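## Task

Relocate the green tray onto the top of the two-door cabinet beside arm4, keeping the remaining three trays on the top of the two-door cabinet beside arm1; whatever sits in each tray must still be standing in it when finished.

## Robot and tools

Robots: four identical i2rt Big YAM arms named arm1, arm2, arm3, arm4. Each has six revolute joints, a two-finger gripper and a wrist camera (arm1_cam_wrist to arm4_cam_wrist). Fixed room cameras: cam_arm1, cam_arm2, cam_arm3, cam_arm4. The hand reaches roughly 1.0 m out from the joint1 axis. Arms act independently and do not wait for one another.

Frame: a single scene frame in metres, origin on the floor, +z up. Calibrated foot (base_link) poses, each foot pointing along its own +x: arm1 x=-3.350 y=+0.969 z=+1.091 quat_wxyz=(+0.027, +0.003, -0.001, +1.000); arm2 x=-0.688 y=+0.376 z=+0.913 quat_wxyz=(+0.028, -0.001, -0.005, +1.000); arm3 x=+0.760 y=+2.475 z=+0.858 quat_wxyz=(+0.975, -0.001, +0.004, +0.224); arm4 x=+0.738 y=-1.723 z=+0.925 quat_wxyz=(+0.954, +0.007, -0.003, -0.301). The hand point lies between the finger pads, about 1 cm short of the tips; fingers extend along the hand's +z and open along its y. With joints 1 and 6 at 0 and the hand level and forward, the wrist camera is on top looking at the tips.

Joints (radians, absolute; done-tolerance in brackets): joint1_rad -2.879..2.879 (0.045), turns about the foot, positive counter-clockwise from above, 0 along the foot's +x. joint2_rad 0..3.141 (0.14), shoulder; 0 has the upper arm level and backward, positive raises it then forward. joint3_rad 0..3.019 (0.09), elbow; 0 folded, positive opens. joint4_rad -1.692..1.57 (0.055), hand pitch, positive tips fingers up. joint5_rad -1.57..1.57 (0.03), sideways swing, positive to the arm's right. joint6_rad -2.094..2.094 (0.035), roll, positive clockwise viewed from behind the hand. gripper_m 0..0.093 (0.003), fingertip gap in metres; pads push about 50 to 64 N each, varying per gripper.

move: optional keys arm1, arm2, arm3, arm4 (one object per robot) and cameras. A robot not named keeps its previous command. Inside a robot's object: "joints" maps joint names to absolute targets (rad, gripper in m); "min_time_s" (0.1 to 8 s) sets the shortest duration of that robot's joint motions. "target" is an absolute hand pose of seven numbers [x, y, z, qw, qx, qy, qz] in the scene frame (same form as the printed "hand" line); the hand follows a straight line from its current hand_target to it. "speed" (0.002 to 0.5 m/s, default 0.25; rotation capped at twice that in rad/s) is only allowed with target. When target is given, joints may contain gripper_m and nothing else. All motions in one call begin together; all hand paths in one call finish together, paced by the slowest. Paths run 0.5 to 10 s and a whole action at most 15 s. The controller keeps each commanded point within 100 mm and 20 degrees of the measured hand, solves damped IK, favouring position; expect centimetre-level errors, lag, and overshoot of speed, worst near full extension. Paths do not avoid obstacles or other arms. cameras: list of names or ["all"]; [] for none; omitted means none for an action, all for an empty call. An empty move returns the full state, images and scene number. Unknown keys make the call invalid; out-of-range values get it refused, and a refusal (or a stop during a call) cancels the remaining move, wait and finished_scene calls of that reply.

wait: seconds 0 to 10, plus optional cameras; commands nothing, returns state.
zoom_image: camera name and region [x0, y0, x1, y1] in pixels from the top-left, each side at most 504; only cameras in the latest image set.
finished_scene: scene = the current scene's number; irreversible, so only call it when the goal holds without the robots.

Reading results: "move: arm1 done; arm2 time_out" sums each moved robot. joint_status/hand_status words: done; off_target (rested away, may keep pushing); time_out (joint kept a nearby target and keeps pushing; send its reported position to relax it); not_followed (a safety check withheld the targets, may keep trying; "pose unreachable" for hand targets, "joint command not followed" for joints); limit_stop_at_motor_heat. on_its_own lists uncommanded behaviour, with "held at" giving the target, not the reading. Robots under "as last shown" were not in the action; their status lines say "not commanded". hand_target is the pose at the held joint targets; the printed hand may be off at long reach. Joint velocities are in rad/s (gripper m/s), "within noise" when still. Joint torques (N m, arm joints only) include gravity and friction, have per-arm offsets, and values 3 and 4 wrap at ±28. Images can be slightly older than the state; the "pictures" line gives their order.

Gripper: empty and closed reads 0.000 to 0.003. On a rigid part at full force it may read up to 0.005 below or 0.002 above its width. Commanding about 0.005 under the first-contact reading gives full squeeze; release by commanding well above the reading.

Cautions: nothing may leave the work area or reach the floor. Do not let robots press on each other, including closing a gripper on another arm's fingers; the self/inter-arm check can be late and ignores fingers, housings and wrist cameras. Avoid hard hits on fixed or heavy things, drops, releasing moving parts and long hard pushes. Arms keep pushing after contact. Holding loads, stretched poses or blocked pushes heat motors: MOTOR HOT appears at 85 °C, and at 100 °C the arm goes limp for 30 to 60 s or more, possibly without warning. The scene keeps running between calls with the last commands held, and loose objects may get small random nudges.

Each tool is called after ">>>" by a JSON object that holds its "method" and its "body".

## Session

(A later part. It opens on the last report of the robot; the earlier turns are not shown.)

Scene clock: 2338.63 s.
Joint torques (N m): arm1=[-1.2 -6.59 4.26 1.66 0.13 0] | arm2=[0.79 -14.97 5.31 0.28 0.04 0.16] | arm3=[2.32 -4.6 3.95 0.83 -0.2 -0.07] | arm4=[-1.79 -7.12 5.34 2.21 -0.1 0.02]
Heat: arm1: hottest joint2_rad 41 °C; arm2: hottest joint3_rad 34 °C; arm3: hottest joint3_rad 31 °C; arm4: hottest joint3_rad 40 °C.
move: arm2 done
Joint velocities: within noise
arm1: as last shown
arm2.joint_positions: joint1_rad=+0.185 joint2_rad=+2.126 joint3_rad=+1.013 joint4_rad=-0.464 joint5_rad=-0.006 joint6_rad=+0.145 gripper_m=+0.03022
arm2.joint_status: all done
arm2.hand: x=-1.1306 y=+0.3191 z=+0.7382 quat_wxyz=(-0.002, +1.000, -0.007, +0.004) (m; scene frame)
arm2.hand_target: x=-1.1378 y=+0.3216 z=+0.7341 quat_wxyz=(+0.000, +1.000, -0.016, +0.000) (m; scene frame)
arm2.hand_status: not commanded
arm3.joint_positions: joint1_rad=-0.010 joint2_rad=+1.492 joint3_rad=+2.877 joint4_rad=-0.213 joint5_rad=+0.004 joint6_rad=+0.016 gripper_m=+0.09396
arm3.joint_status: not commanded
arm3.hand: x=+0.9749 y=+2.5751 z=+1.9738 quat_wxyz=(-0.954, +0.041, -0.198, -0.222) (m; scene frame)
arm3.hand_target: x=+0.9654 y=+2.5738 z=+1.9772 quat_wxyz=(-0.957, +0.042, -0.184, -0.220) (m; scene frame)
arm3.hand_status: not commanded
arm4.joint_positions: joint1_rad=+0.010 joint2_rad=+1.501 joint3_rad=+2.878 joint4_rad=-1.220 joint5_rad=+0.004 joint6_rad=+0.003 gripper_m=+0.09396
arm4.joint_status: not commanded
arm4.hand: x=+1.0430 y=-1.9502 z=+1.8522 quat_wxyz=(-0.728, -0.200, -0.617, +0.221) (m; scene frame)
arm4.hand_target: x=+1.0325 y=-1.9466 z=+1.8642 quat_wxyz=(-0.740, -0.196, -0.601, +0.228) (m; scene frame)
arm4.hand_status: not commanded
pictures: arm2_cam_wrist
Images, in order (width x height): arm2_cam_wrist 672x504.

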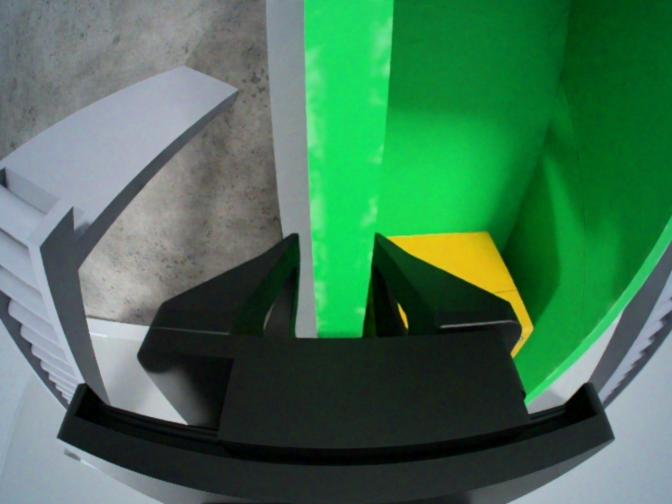

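>>> {"method": "move", "body": {"arm2": {"joints": {"gripper_m": 0.019}}, "cameras": []}}

>>> {"method": "move", "body": {"arm2": {"joints": {"gripper_m": 0.003}}, "cameras": ["arm2_cam_wrist"]}}

Scene clock: 2348.90 s.
Joint torques (N m): arm1=[-0.79 -6.53 4.26 1.61 0.13 0] | arm2=[0.26 -14.45 5.07 0.44 0 0.2] | arm3=[2.32 -4.54 3.96 0.85 -0.2 -0.07] | arm4=[-1.67 -7.53 5.35 2.21 -0.11 0.02]
Heat: arm1: hottest joint2_rad 41 °C; arm2: hottest joint3_rad 34 °C; arm3: hottest joint3_rad 31 °C; arm4: hottest joint3_rad 40 °C.
move: arm2 done
Joint velocities: within noise
arm1, arm3, arm4: as last shown
arm2.joint_positions: joint1_rad=+0.185 joint2_rad=+2.126 joint3_rad=+1.013 joint4_rad=-0.464 joint5_rad=-0.006 joint6_rad=+0.145 gripper_m=+0.01923
arm2.joint_status: all done
arm2.hand: x=-1.1305 y=+0.3191 z=+0.7380 quat_wxyz=(-0.002, +1.000, -0.007, +0.004) (m; scene frame)
arm2.hand_target: x=-1.1378 y=+0.3216 z=+0.7342 quat_wxyz=(+0.000, +1.000, -0.016, +0.000) (m; scene frame)
arm2.hand_status: not commanded
pictures: none
No camera images: "cameras" was empty.

Scene clock: 2349.43 s.
Joint torques (N m): arm1=[-0.85 -6.59 4.23 1.66 0.13 0] | arm2=[0.85 -14.74 5.37 0.69 0.12 0.17] | arm3=[2.32 -4.6 3.92 0.83 -0.19 -0.07] | arm4=[-1.79 -7.47 5.33 2.21 -0.11 0.04]
Heat: arm1: hottest joint2_rad 41 °C; arm2: hottest joint3_rad 34 °C; arm3: hottest joint3_rad 31 °C; arm4: hottest joint3_rad 40 °C.
move: arm2 off_target
Joint velocities: within noise
arm1, arm3, arm4: as last shown
arm2.joint_positions: joint1_rad=+0.185 joint2_rad=+2.126 joint3_rad=+1.013 joint4_rad=-0.464 joint5_rad=-0.009 joint6_rad=+0.145 gripper_m=+0.01142
arm2.joint_status: gripper_m off_target (ended at +0.01145, target +0.00300)
arm2.hand: x=-1.1304 y=+0.3185 z=+0.7380 quat_wxyz=(+0.000, +1.000, -0.008, +0.005) (m; scene frame)
arm2.hand_target: x=-1.1379 y=+0.3215 z=+0.7342 quat_wxyz=(+0.000, +1.000, -0.016, +0.000) (m; scene frame)
arm2.hand_status: not commanded
pictures: arm2_cam_wrist
Images, in order (width x height): arm2_cam_wrist 672x504.

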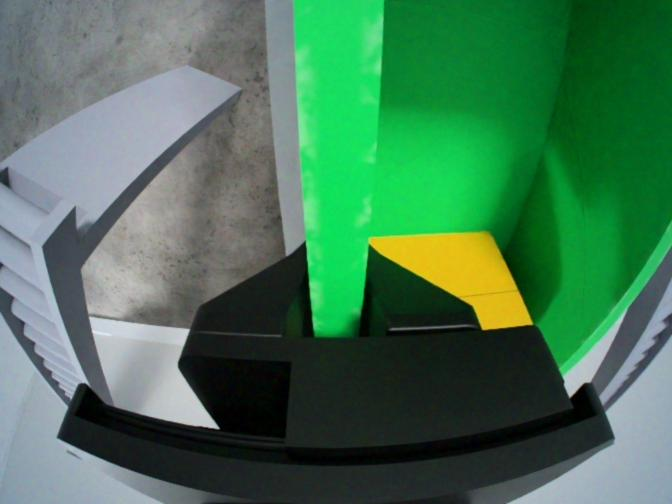

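>>> {"method": "move", "body": {"arm2": {"target": [-1.153, 0.3215, 0.81, 0.0, 0.99988, -0.0157, 0.0], "speed": 0.07}, "cameras": ["arm2_cam_wrist", "cam_arm2"]}}

>>> {"method": "zoom_image", "body": {"camera": "cam_arm2", "region": [360, 100, 620, 360]}}

Scene clock: 2366.73 s.
Joint torques (N m): arm1=[-0.97 -6.48 4.23 1.65 0.14 0] | arm2=[-0.56 -19.72 6.91 -0.46 0.25 0.1] | arm3=[2.32 -4.66 3.93 0.8 -0.19 -0.07] | arm4=[-1.79 -7.24 5.27 2.22 -0.09 0.03]
Heat: arm1: hottest joint2_rad 40 °C; arm2: hottest joint3_rad 34 °C; arm3: hottest joint3_rad 31 °C; arm4: hottest joint3_rad 40 °C.
move: arm2 off_target
Joint velocities: within noise
arm1.joint_positions: joint1_rad=+0.311 joint2_rad=+1.491 joint3_rad=+2.840 joint4_rad=-1.187 joint5_rad=+0.002 joint6_rad=+0.017 gripper_m=+0.05991
arm1.joint_status: not commanded
arm1.hand: x=-3.7193 y=+0.8695 z=+2.0195 quat_wxyz=(+0.103, +0.641, +0.078, -0.757) (m; scene frame)
arm1.hand_target: x=-3.7239 y=+0.8721 z=+2.0163 quat_wxyz=(+0.092, +0.645, +0.081, -0.754) (m; scene frame)
arm1.hand_status: not commanded
arm2.joint_positions: joint1_rad=+0.182 joint2_rad=+2.035 joint3_rad=+1.027 joint4_rad=-0.628 joint5_rad=-0.011 joint6_rad=+0.145 gripper_m=+0.01142
arm2.joint_status: not commanded
arm2.hand: x=-1.1242 y=+0.3203 z=+0.7803 quat_wxyz=(-0.004, +0.999, -0.010, +0.034) (m; scene frame)
arm2.hand_target: x=-1.1520 y=+0.3216 z=+0.8098 quat_wxyz=(+0.000, +1.000, -0.016, +0.000) (m; scene frame)
arm2.hand_status: off_target (0.041 m and 3.9 deg from the pose sent, 0.076 m and 1.1 deg at the start)
arm3, arm4: as last shown
pictures: arm2_cam_wrist, cam_arm2
Images, in order (width x height): arm2_cam_wrist 672x504, cam_arm2 896x504.

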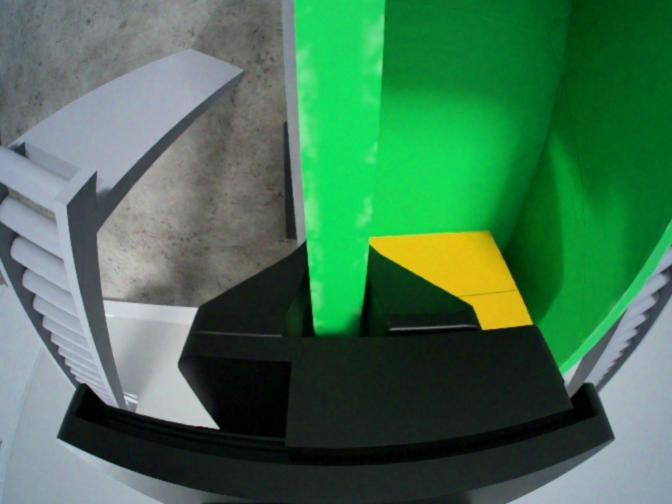

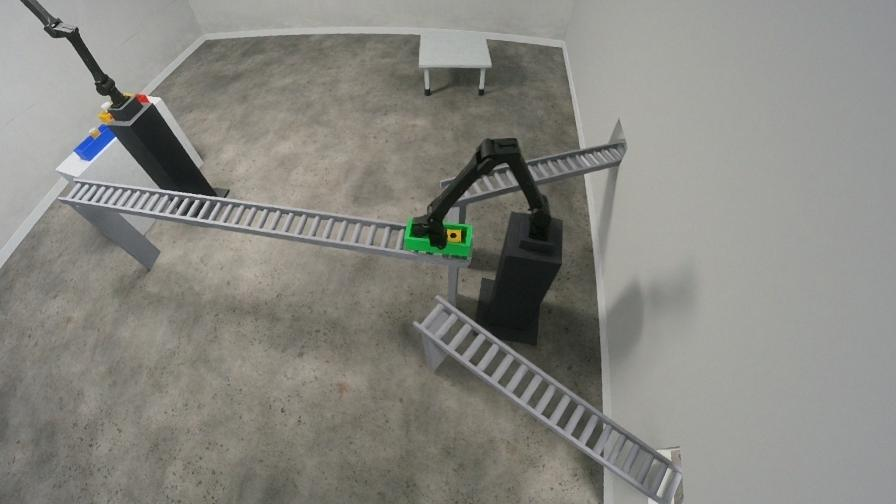

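Scaled by 1.938 from the camera's 896x504 image, which has a finer 1280x720 frame.

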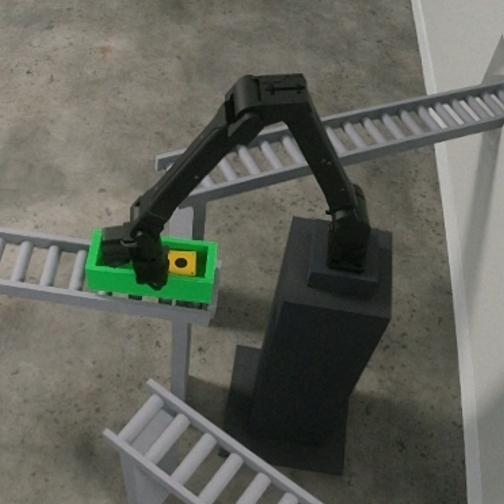

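>>> {"method": "move", "body": {"arm2": {"target": [-1.17, 0.3215, 0.98, 0.0, 0.99988, -0.0157, 0.0], "speed": 0.12}, "cameras": []}}

>>> {"method": "move", "body": {"arm2": {"joints": {"joint1_rad": 0.9, "joint6_rad": 1.37}, "min_time_s": 5}, "cameras": ["arm2_cam_wrist", "cam_arm2"]}}

>>> {"method": "zoom_image", "body": {"camera": "cam_arm2", "region": [360, 150, 620, 410]}}

Scene clock: 2409.97 s.
Joint torques (N m): arm1=[-0.97 -6.59 4.29 1.7 0.14 0] | arm2=[0.15 -18.49 10.91 -0.59 0.22 -0.04] | arm3=[2.32 -4.6 3.96 0.81 -0.2 -0.08] | arm4=[-1.79 -7.36 5.38 2.19 -0.11 0.03]
Heat: arm1: hottest joint2_rad 40 °C; arm2: hottest joint3_rad 34 °C; arm3: hottest joint3_rad 31 °C; arm4: hottest joint3_rad 40 °C.
move: arm2 off_target
Joint velocities: within noise
arm1, arm3, arm4: as last shown
arm2.joint_positions: joint1_rad=+0.175 joint2_rad=+1.765 joint3_rad=+1.174 joint4_rad=-1.061 joint5_rad=-0.011 joint6_rad=+0.145 gripper_m=+0.01142
arm2.joint_status: not commanded
arm2.hand: x=-1.1436 y=+0.3194 z=+0.9414 quat_wxyz=(-0.004, +0.999, -0.013, +0.041) (m; scene frame)
arm2.hand_target: x=-1.1680 y=+0.3218 z=+0.9799 quat_wxyz=(+0.000, +1.000, -0.016, +0.000) (m; scene frame)
arm2.hand_status: off_target (0.047 m and 4.8 deg from the pose sent, 0.205 m and 3.9 deg at the start)
pictures: none
No camera images: "cameras" was empty.

Scene clock: 2415.63 s.
Joint torques (N m): arm1=[-0.91 -6.53 4.23 1.69 0.13 -0.01] | arm2=[2.02 -18.73 10.97 -1.11 0.3 0.18] | arm3=[2.26 -4.72 3.95 0.83 -0.2 -0.07] | arm4=[-2.08 -7.47 5.35 2.21 -0.09 0.02]
Heat: arm1: hottest joint2_rad 39 °C; arm2: hottest joint3_rad 35 °C; arm3: hottest joint3_rad 31 °C; arm4: hottest joint3_rad 40 °C.
move: arm2 done
Joint velocities: within noise
arm1, arm3, arm4: as last shown
arm2.joint_positions: joint1_rad=+0.894 joint2_rad=+1.765 joint3_rad=+1.174 joint4_rad=-1.061 joint5_rad=-0.010 joint6_rad=+1.356 gripper_m=+0.01142
arm2.joint_status: all done
arm2.hand: x=-0.9939 y=+0.0336 z=+0.9390 quat_wxyz=(-0.038, +0.966, -0.255, +0.022) (m; scene frame)
arm2.hand_target: x=-1.0080 y=+0.0138 z=+0.9773 quat_wxyz=(-0.002, +0.966, -0.260, +0.003) (m; scene frame)
arm2.hand_status: not commanded
pictures: arm2_cam_wrist, cam_arm2
Images, in order (width x height): arm2_cam_wrist 672x504, cam_arm2 896x504.

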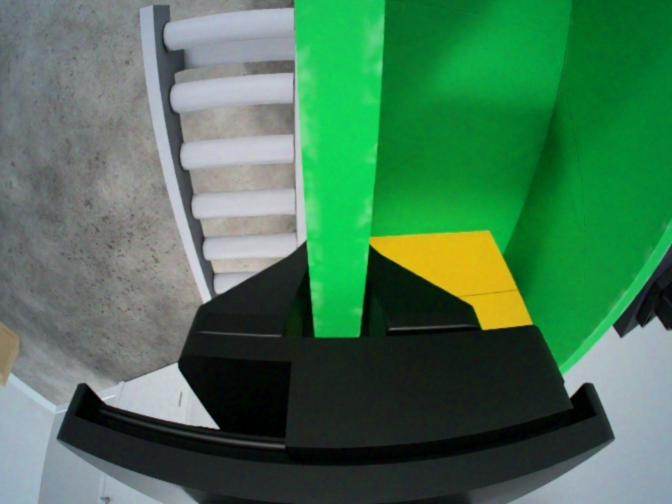

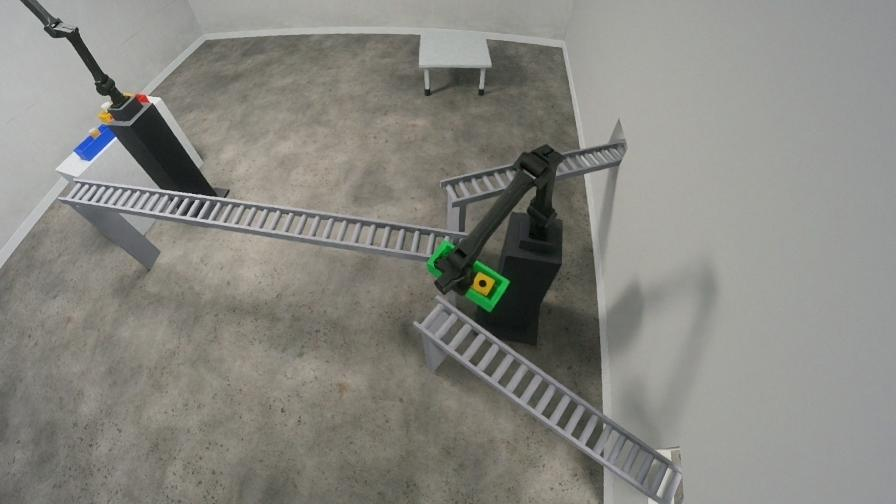

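Scaled by 1.938 from the camera's 896x504 image, which has a finer 1280x720 frame.

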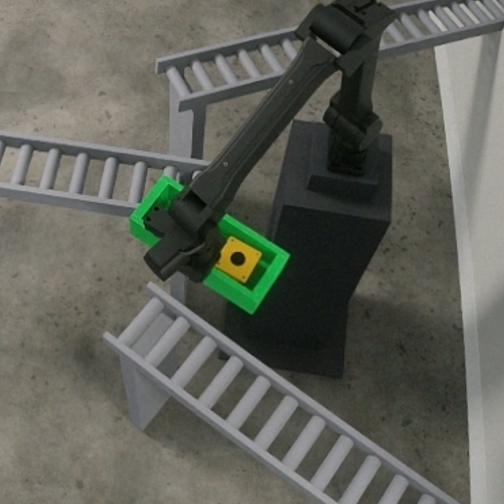

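>>> {"method": "zoom_image", "body": {"camera": "arm2_cam_wrist", "region": [120, 0, 400, 310]}}

Scaled by 1.626 from the camera's 672x504 image, which has a finer 960x720 frame.

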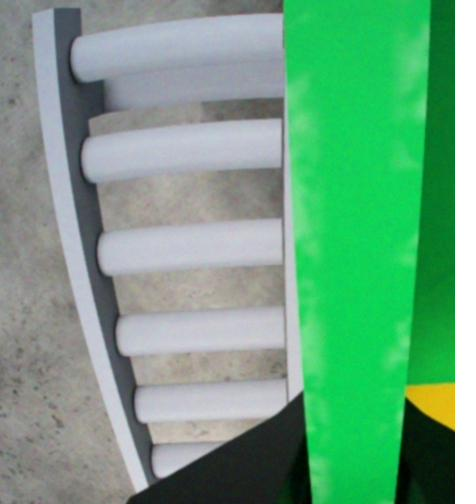

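>>> {"method": "move", "body": {"arm2": {"target": [-1.021, -0.161, 0.945, 0.0146, 0.9591, -0.2795, -0.0433], "speed": 0.12}, "cameras": ["arm2_cam_wrist", "cam_arm2"]}}

>>> {"method": "zoom_image", "body": {"camera": "arm2_cam_wrist", "region": [120, 0, 400, 310]}}

>>> {"method": "zoom_image", "body": {"camera": "cam_arm2", "region": [400, 230, 560, 390]}}

Scene clock: 2549.73 s.
Joint torques (N m): arm1=[-0.91 -6.53 4.27 1.69 0.13 0.01] | arm2=[1.55 -21.54 11.62 -0.57 0.37 0.19] | arm3=[2.32 -4.6 3.93 0.81 -0.2 -0.07] | arm4=[-1.61 -7.41 5.31 2.21 -0.1 0.02]
Heat: arm1: hottest joint2_rad 38 °C; arm2: hottest joint3_rad 42 °C; arm3: hottest joint3_rad 31 °C; arm4: hottest joint3_rad 39 °C.
move: arm2 off_target
Joint velocities: within noise
arm1, arm3, arm4: as last shown
arm2.joint_positions: joint1_rad=+1.088 joint2_rad=+2.087 joint3_rad=+1.612 joint4_rad=-1.098 joint5_rad=+0.070 joint6_rad=+1.591 gripper_m=+0.01142
arm2.joint_status: not commanded
arm2.hand: x=-1.0100 y=-0.1389 z=+0.9126 quat_wxyz=(-0.014, +0.961, -0.275, -0.034) (m; scene frame)
arm2.hand_target: x=-1.0200 y=-0.1595 z=+0.9456 quat_wxyz=(+0.015, +0.959, -0.279, -0.043) (m; scene frame)
arm2.hand_status: off_target (0.041 m and 3.5 deg from the pose sent, 0.197 m and 10.1 deg at the start)
pictures: arm2_cam_wrist, cam_arm2
Images, in order (width x height): arm2_cam_wrist 672x504, cam_arm2 896x504.

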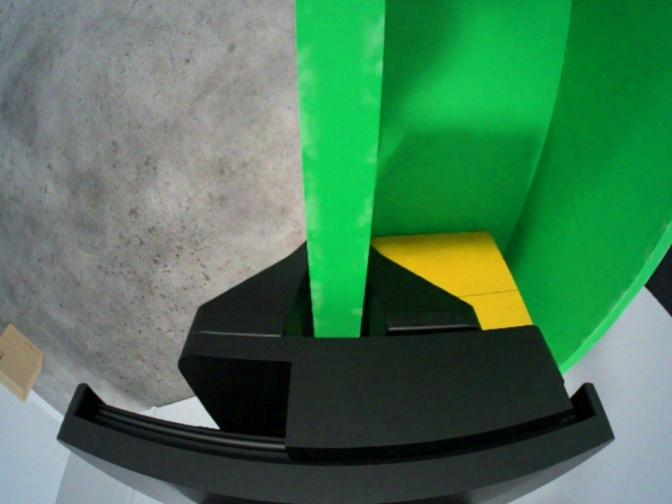

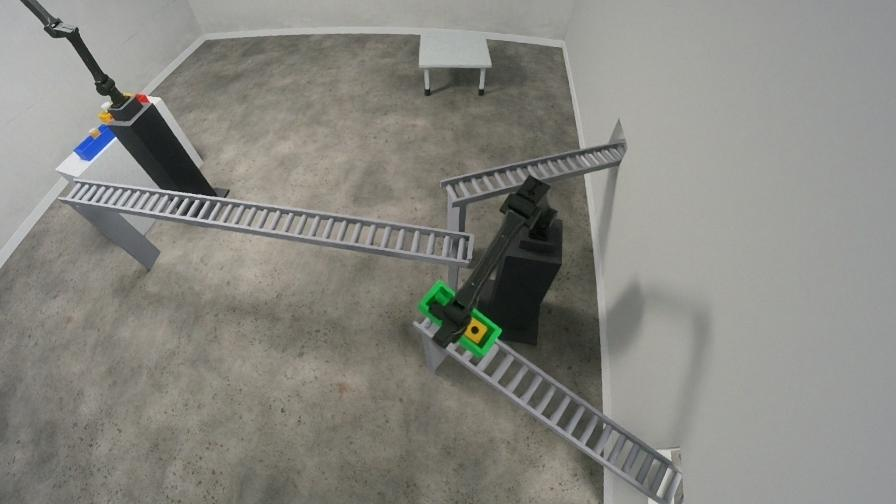

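Scaled by 1.626 from the camera's 672x504 image, which has a finer 960x720 frame.

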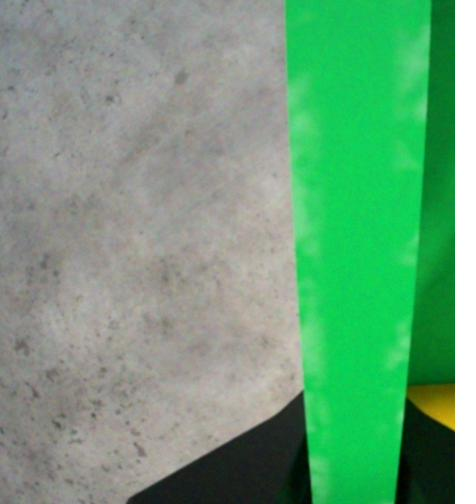

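Scaled by 3.150 from the camera's 896x504 image, which has a finer 1280x720 frame.

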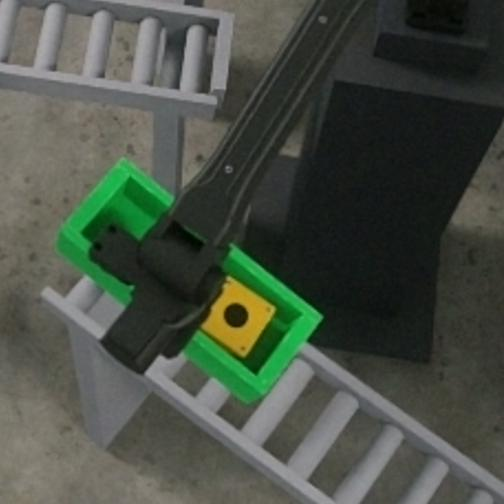

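>>> {"method": "zoom_image", "body": {"camera": "cam_arm2", "region": [410, 270, 530, 390]}}

Scaled by 4.200 from the camera's 896x504 image, which has a finer 1280x720 frame.

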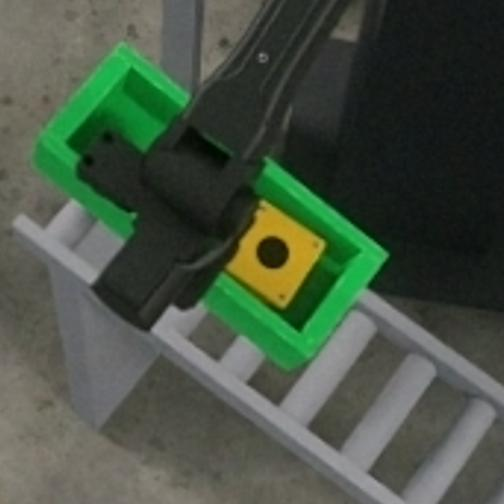

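>>> {"method": "zoom_image", "body": {"camera": "cam_arm2", "region": [470, 320, 700, 504]}}

>>> {"method": "zoom_image", "body": {"camera": "cam_arm2", "region": [410, 270, 480, 340]}}

>>> {"method": "zoom_image", "body": {"camera": "cam_arm2", "region": [450, 300, 520, 370]}}

Scaled by 2.191 from the camera's 896x504 image, which has a finer 1280x720 frame.

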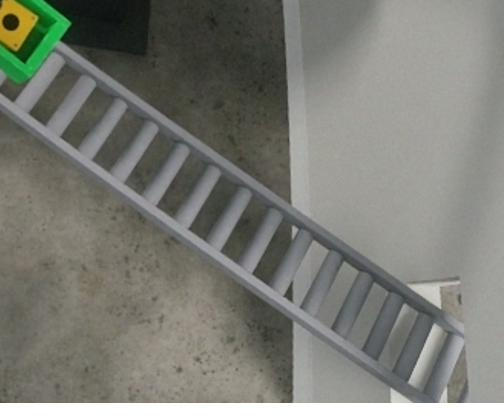

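Scaled by 7.200 from the camera's 896x504 image, which has a finer 1280x720 frame.

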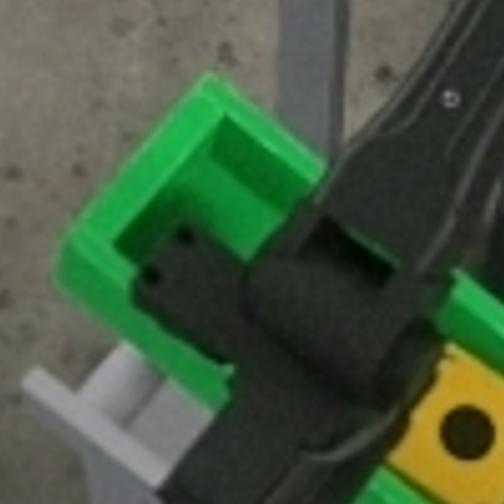

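Scaled by 7.200 from the camera's 896x504 image, which has a finer 1280x720 frame.

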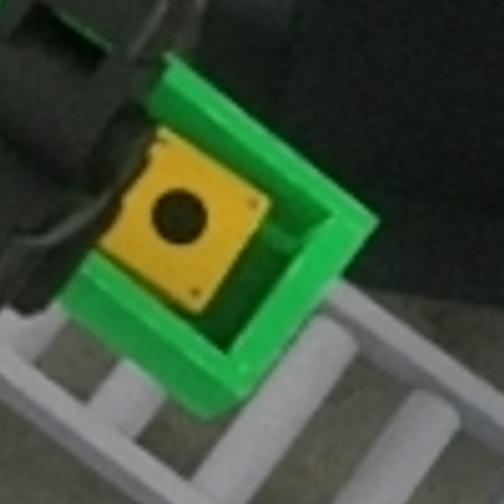

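>>> {"method": "move", "body": {"arm2": {"target": [-1.0195, -0.159, 0.885, 0.01575, 0.96629, -0.25339, -0.04293], "speed": 0.08}, "cameras": ["arm2_cam_wrist", "cam_arm2"]}}

>>> {"method": "zoom_image", "body": {"camera": "cam_arm2", "region": [410, 270, 480, 340]}}

>>> {"method": "zoom_image", "body": {"camera": "cam_arm2", "region": [450, 300, 520, 370]}}

>>> {"method": "zoom_image", "body": {"camera": "arm2_cam_wrist", "region": [220, 0, 400, 250]}}

Scene clock: 2724.63 s.
Joint torques (N m): arm1=[-0.91 -6.53 4.27 1.65 0.13 0.01] | arm2=[1.61 -22.42 8.01 0.24 0.33 -0.15] | arm3=[2.32 -4.66 3.96 0.84 -0.2 -0.07] | arm4=[-1.9 -7.12 5.31 2.15 -0.11 0.04]
Heat: arm1: hottest joint2_rad 36 °C; arm2: hottest joint3_rad 47 °C; arm3: hottest joint3_rad 31 °C; arm4: hottest joint3_rad 39 °C.
move: arm2 off_target
Joint velocities: within noise
arm1, arm3, arm4: as last shown
arm2.joint_positions: joint1_rad=+1.088 joint2_rad=+2.159 joint3_rad=+1.597 joint4_rad=-0.992 joint5_rad=+0.070 joint6_rad=+1.566 gripper_m=+0.01142
arm2.joint_status: not commanded
arm2.hand: x=-1.0145 y=-0.1461 z=+0.8647 quat_wxyz=(-0.006, +0.964, -0.263, -0.037) (m; scene frame)
arm2.hand_target: x=-1.0192 y=-0.1586 z=+0.8852 quat_wxyz=(+0.016, +0.966, -0.254, -0.043) (m; scene frame)
arm2.hand_status: off_target (0.025 m and 2.8 deg from the pose sent, 0.035 m and 4.4 deg at the start)
pictures: arm2_cam_wrist, cam_arm2
Images, in order (width x height): arm2_cam_wrist 672x504, cam_arm2 896x504.

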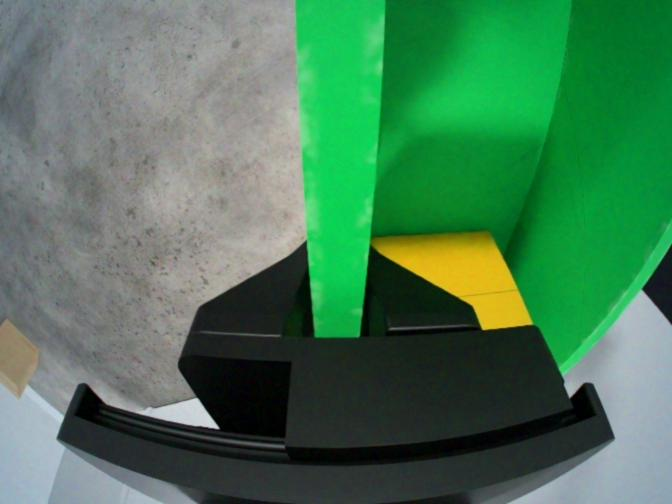

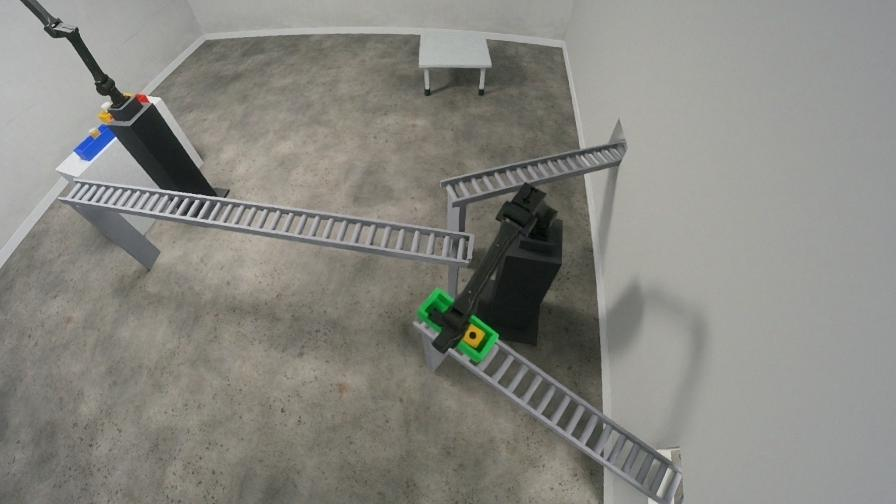

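Scaled by 7.200 from the camera's 896x504 image, which has a finer 1280x720 frame.

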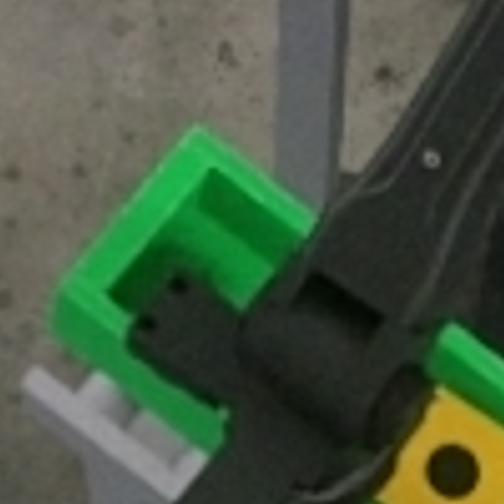

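Scaled by 7.200 from the camera's 896x504 image, which has a finer 1280x720 frame.

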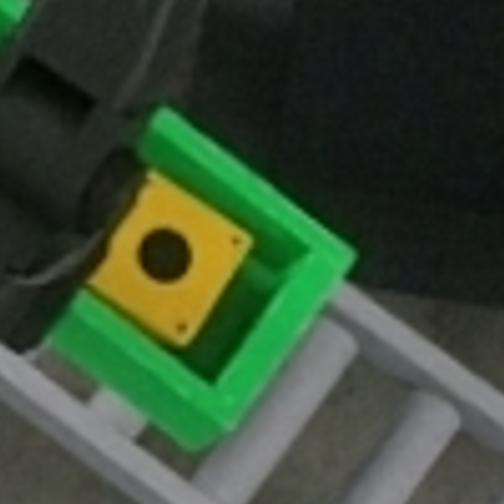

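Scaled by 2.016 from the camera's 672x504 image, which has a finer 960x720 frame.

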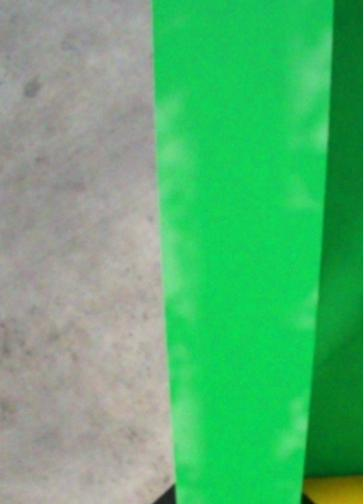

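>>> {"method": "move", "body": {"arm2": {"target": [-1.012, -0.146, 0.862, 0.0164, 0.9698, -0.2393, -0.0426], "speed": 0.06}, "cameras": ["arm2_cam_wrist", "cam_arm2"]}}

>>> {"method": "zoom_image", "body": {"camera": "cam_arm2", "region": [410, 270, 480, 340]}}

>>> {"method": "zoom_image", "body": {"camera": "cam_arm2", "region": [450, 300, 520, 370]}}

>>> {"method": "zoom_image", "body": {"camera": "arm2_cam_wrist", "region": [220, 0, 400, 250]}}

Scene clock: 2774.37 s.
Joint torques (N m): arm1=[-1.2 -6.77 4.25 1.63 0.13 0] | arm2=[1.44 -22.42 7.68 0.51 0.24 -0.14] | arm3=[2.32 -4.66 3.96 0.83 -0.2 -0.07] | arm4=[-1.73 -7.41 5.34 2.18 -0.1 0.03]
Heat: arm1: hottest joint2_rad 36 °C; arm2: hottest joint3_rad 41 °C; arm3: hottest joint3_rad 31 °C; arm4: hottest joint3_rad 39 °C.
move: arm2 off_target
Joint velocities: within noise
arm1: as last shown
arm2.joint_positions: joint1_rad=+1.088 joint2_rad=+2.159 joint3_rad=+1.525 joint4_rad=-0.916 joint5_rad=+0.070 joint6_rad=+1.536 gripper_m=+0.01142
arm2.joint_status: not commanded
arm2.hand: x=-1.0069 y=-0.1332 z=+0.8421 quat_wxyz=(-0.005, +0.968, -0.249, -0.037) (m; scene frame)
arm2.hand_target: x=-1.0118 y=-0.1458 z=+0.8623 quat_wxyz=(+0.017, +0.970, -0.239, -0.043) (m; scene frame)
arm2.hand_status: off_target (0.024 m and 2.8 deg from the pose sent, 0.004 m and 3.9 deg at the start)
arm3.joint_positions: joint1_rad=-0.010 joint2_rad=+1.492 joint3_rad=+2.877 joint4_rad=-0.213 joint5_rad=+0.004 joint6_rad=+0.016 gripper_m=+0.09396
arm3.joint_status: not commanded
arm3.hand: x=+0.9749 y=+2.5751 z=+1.9738 quat_wxyz=(-0.954, +0.041, -0.198, -0.222) (m; scene frame)
arm3.hand_target: x=+0.9654 y=+2.5738 z=+1.9772 quat_wxyz=(-0.957, +0.042, -0.184, -0.220) (m; scene frame)
arm3.hand_status: not commanded
arm4.joint_positions: joint1_rad=+0.010 joint2_rad=+1.501 joint3_rad=+2.878 joint4_rad=-1.220 joint5_rad=+0.004 joint6_rad=+0.003 gripper_m=+0.09396
arm4.joint_status: not commanded
arm4.hand: x=+1.0430 y=-1.9502 z=+1.8522 quat_wxyz=(-0.728, -0.200, -0.617, +0.221) (m; scene frame)
arm4.hand_target: x=+1.0325 y=-1.9466 z=+1.8642 quat_wxyz=(-0.740, -0.196, -0.601, +0.228) (m; scene frame)
arm4.hand_status: not commanded
pictures: arm2_cam_wrist, cam_arm2
Images, in order (width x height): arm2_cam_wrist 672x504, cam_arm2 896x504.

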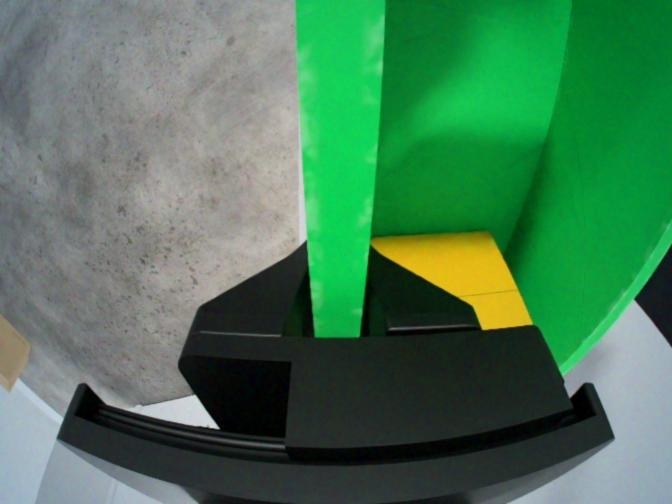

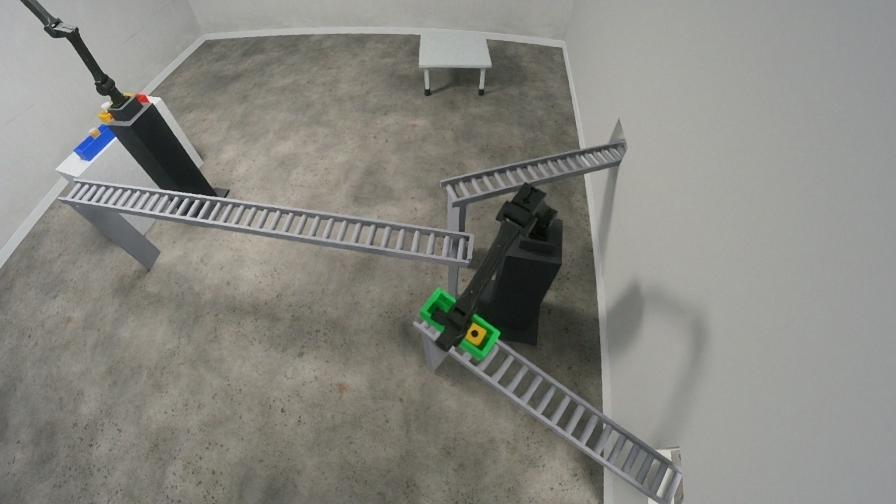

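Scaled by 7.200 from the camera's 896x504 image, which has a finer 1280x720 frame.

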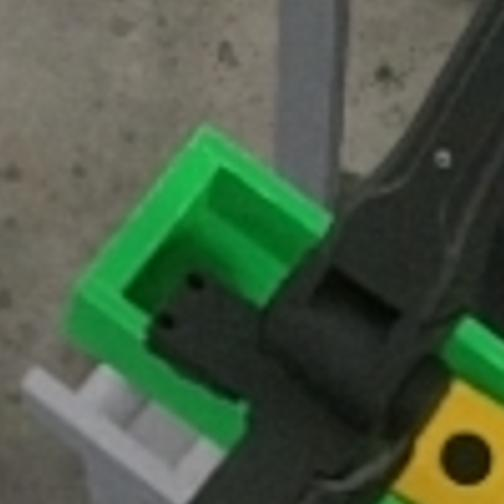

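Scaled by 7.200 from the camera's 896x504 image, which has a finer 1280x720 frame.

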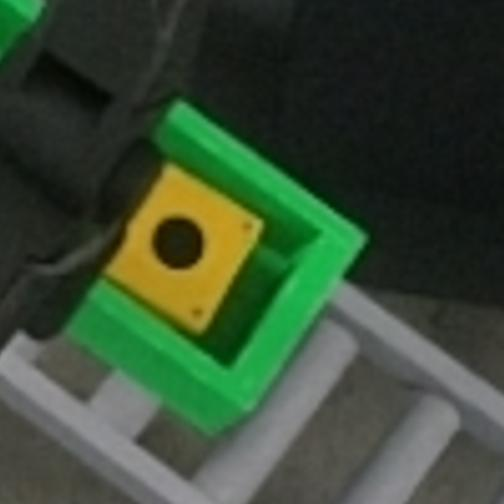

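Scaled by 2.016 from the camera's 672x504 image, which has a finer 960x720 frame.

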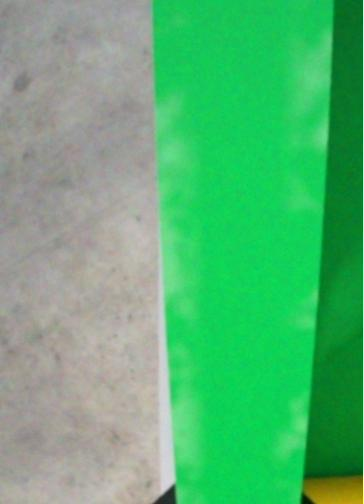

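>>> {"method": "move", "body": {"arm2": {"target": [-1.012, -0.146, 0.805, 0.01594, 0.96739, -0.24917, -0.04287], "speed": 0.06}, "cameras": ["arm2_cam_wrist", "cam_arm2"]}}

>>> {"method": "zoom_image", "body": {"camera": "cam_arm2", "region": [410, 270, 480, 340]}}

>>> {"method": "zoom_image", "body": {"camera": "cam_arm2", "region": [450, 300, 520, 370]}}

>>> {"method": "zoom_image", "body": {"camera": "arm2_cam_wrist", "region": [220, 0, 400, 250]}}

Scene clock: 2836.97 s.
Joint torques (N m): arm1=[-1.08 -6.36 4.3 1.72 0.13 0] | arm2=[1.73 -22.12 7.15 0.43 0.28 0.06] | arm3=[2.32 -4.66 3.93 0.83 -0.2 -0.07] | arm4=[-1.96 -7.47 5.42 2.28 -0.11 0.02]
Heat: arm1: hottest joint2_rad 36 °C; arm2: hottest joint3_rad 38 °C; arm3: hottest joint3_rad 30 °C; arm4: hottest joint3_rad 39 °C.
move: arm2 off_target
Joint velocities: within noise
arm1, arm3, arm4: as last shown
arm2.joint_positions: joint1_rad=+1.088 joint2_rad=+2.246 joint3_rad=+1.514 joint4_rad=-0.813 joint5_rad=+0.070 joint6_rad=+1.536 gripper_m=+0.01142
arm2.joint_status: not commanded
arm2.hand: x=-1.0072 y=-0.1333 z=+0.7890 quat_wxyz=(-0.002, +0.968, -0.249, -0.038) (m; scene frame)
arm2.hand_target: x=-1.0118 y=-0.1458 z=+0.8051 quat_wxyz=(+0.016, +0.967, -0.249, -0.043) (m; scene frame)
arm2.hand_status: off_target (0.021 m and 2.2 deg from the pose sent, 0.039 m and 2.5 deg at the start)
pictures: arm2_cam_wrist, cam_arm2
Images, in order (width x height): arm2_cam_wrist 672x504, cam_arm2 896x504.

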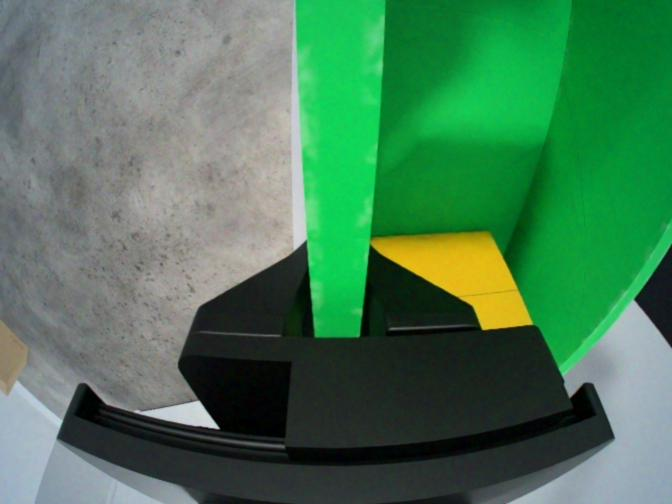

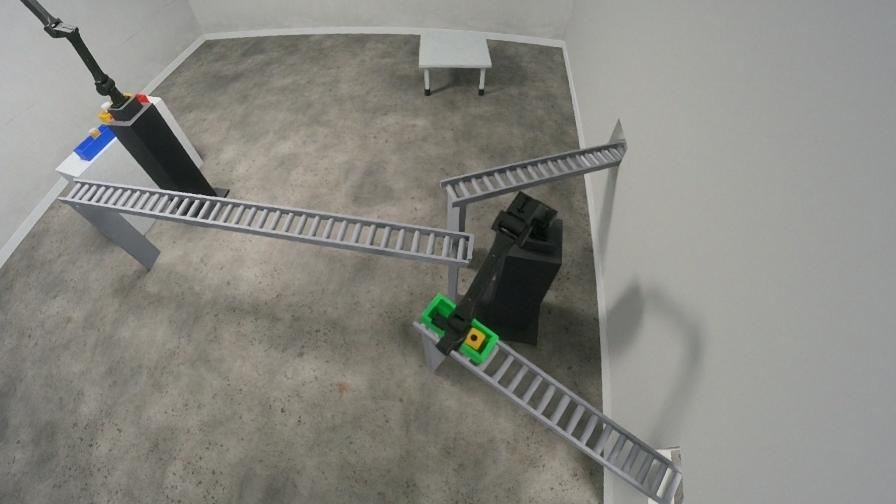

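Scaled by 7.200 from the camera's 896x504 image, which has a finer 1280x720 frame.

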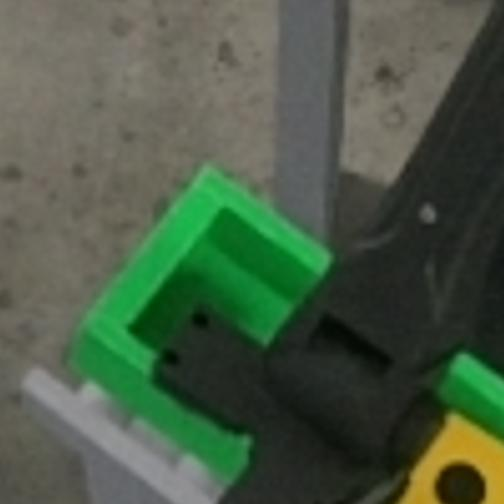

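Scaled by 7.200 from the camera's 896x504 image, which has a finer 1280x720 frame.

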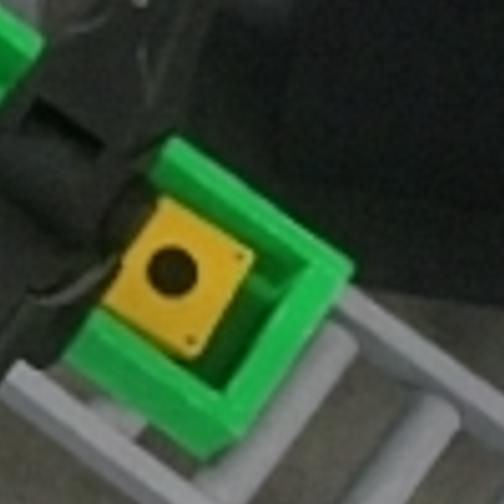

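Scaled by 2.016 from the camera's 672x504 image, which has a finer 960x720 frame.

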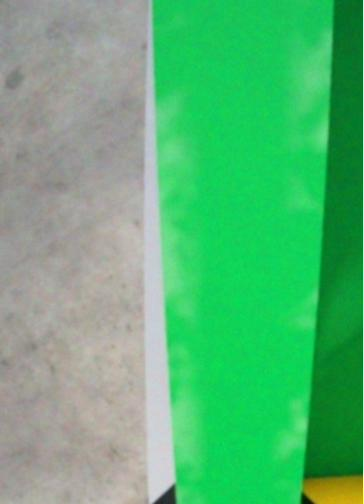

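>>> {"method": "move", "body": {"arm2": {"target": [-1.010, -0.142, 0.779, 0.01594, 0.96739, -0.24917, -0.04287], "speed": 0.05}, "cameras": ["arm2_cam_wrist", "cam_arm2"]}}

>>> {"method": "zoom_image", "body": {"camera": "cam_arm2", "region": [410, 270, 480, 340]}}

>>> {"method": "zoom_image", "body": {"camera": "cam_arm2", "region": [450, 300, 520, 370]}}

>>> {"method": "zoom_image", "body": {"camera": "arm2_cam_wrist", "region": [220, 0, 400, 250]}}

Scene clock: 2870.67 s.
Joint torques (N m): arm1=[-0.91 -6.42 4.3 1.65 0.14 0] | arm2=[2.08 -22.71 7.04 0.53 0.24 0.06] | arm3=[2.32 -4.66 3.95 0.81 -0.19 -0.08] | arm4=[-1.85 -7.36 5.39 2.15 -0.1 0.05]
Heat: arm1: hottest joint2_rad 36 °C; arm2: hottest joint2_rad 39 °C; arm3: hottest joint3_rad 30 °C; arm4: hottest joint3_rad 39 °C.
move: arm2 off_target
Joint velocities: within noise
arm1, arm3, arm4: as last shown
arm2.joint_positions: joint1_rad=+1.088 joint2_rad=+2.285 joint3_rad=+1.496 joint4_rad=-0.759 joint5_rad=+0.070 joint6_rad=+1.536 gripper_m=+0.01142
arm2.joint_status: not commanded
arm2.hand: x=-1.0042 y=-0.1281 z=+0.7620 quat_wxyz=(-0.003, +0.968, -0.249, -0.037) (m; scene frame)
arm2.hand_target: x=-1.0098 y=-0.1418 z=+0.7792 quat_wxyz=(+0.016, +0.967, -0.249, -0.043) (m; scene frame)
arm2.hand_status: off_target (0.023 m and 2.3 deg from the pose sent, 0.014 m and 2.2 deg at the start)
pictures: arm2_cam_wrist, cam_arm2
Images, in order (width x height): arm2_cam_wrist 672x504, cam_arm2 896x504.

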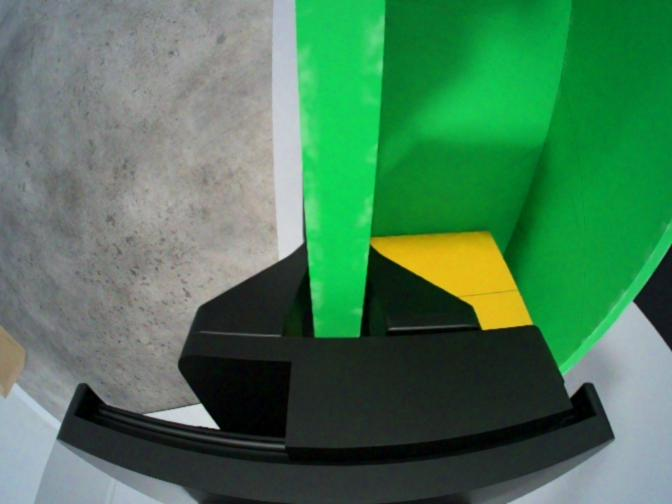

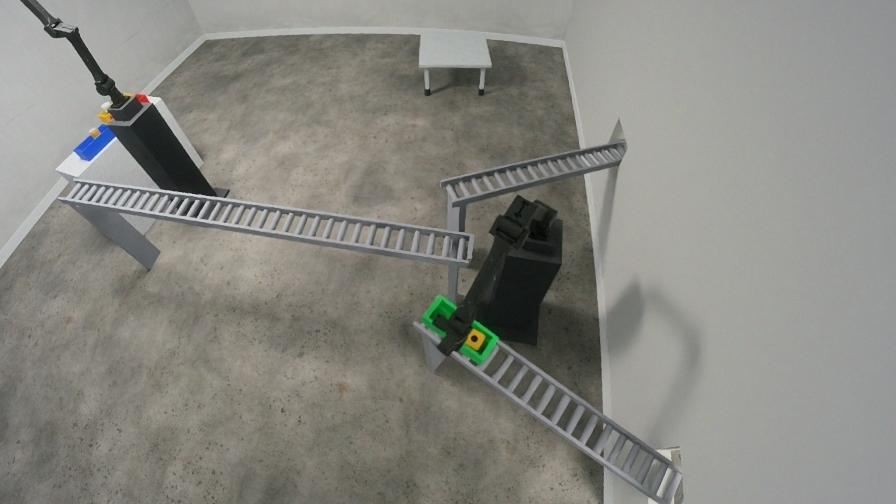

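Scaled by 7.200 from the camera's 896x504 image, which has a finer 1280x720 frame.

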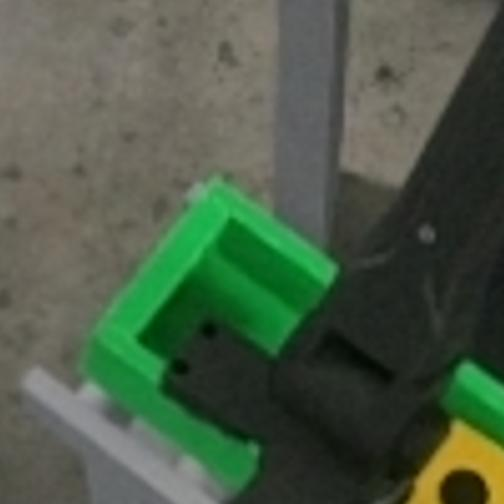

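Scaled by 7.200 from the camera's 896x504 image, which has a finer 1280x720 frame.

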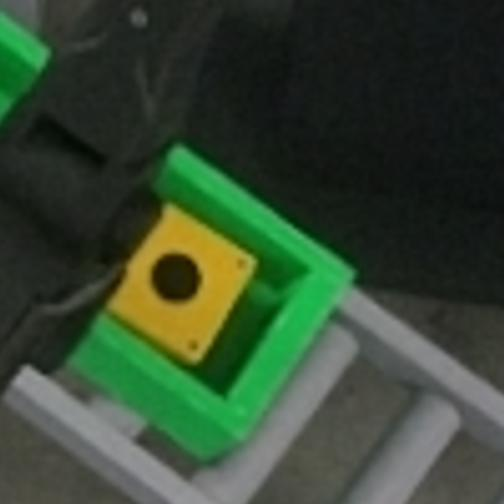

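Scaled by 2.016 from the camera's 672x504 image, which has a finer 960x720 frame.

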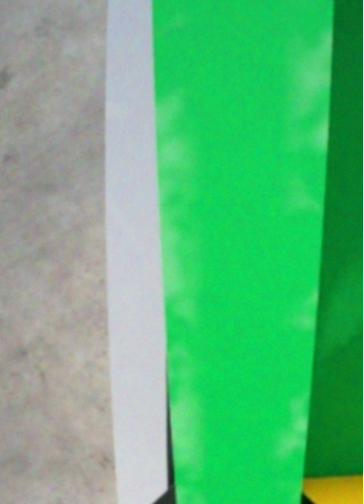

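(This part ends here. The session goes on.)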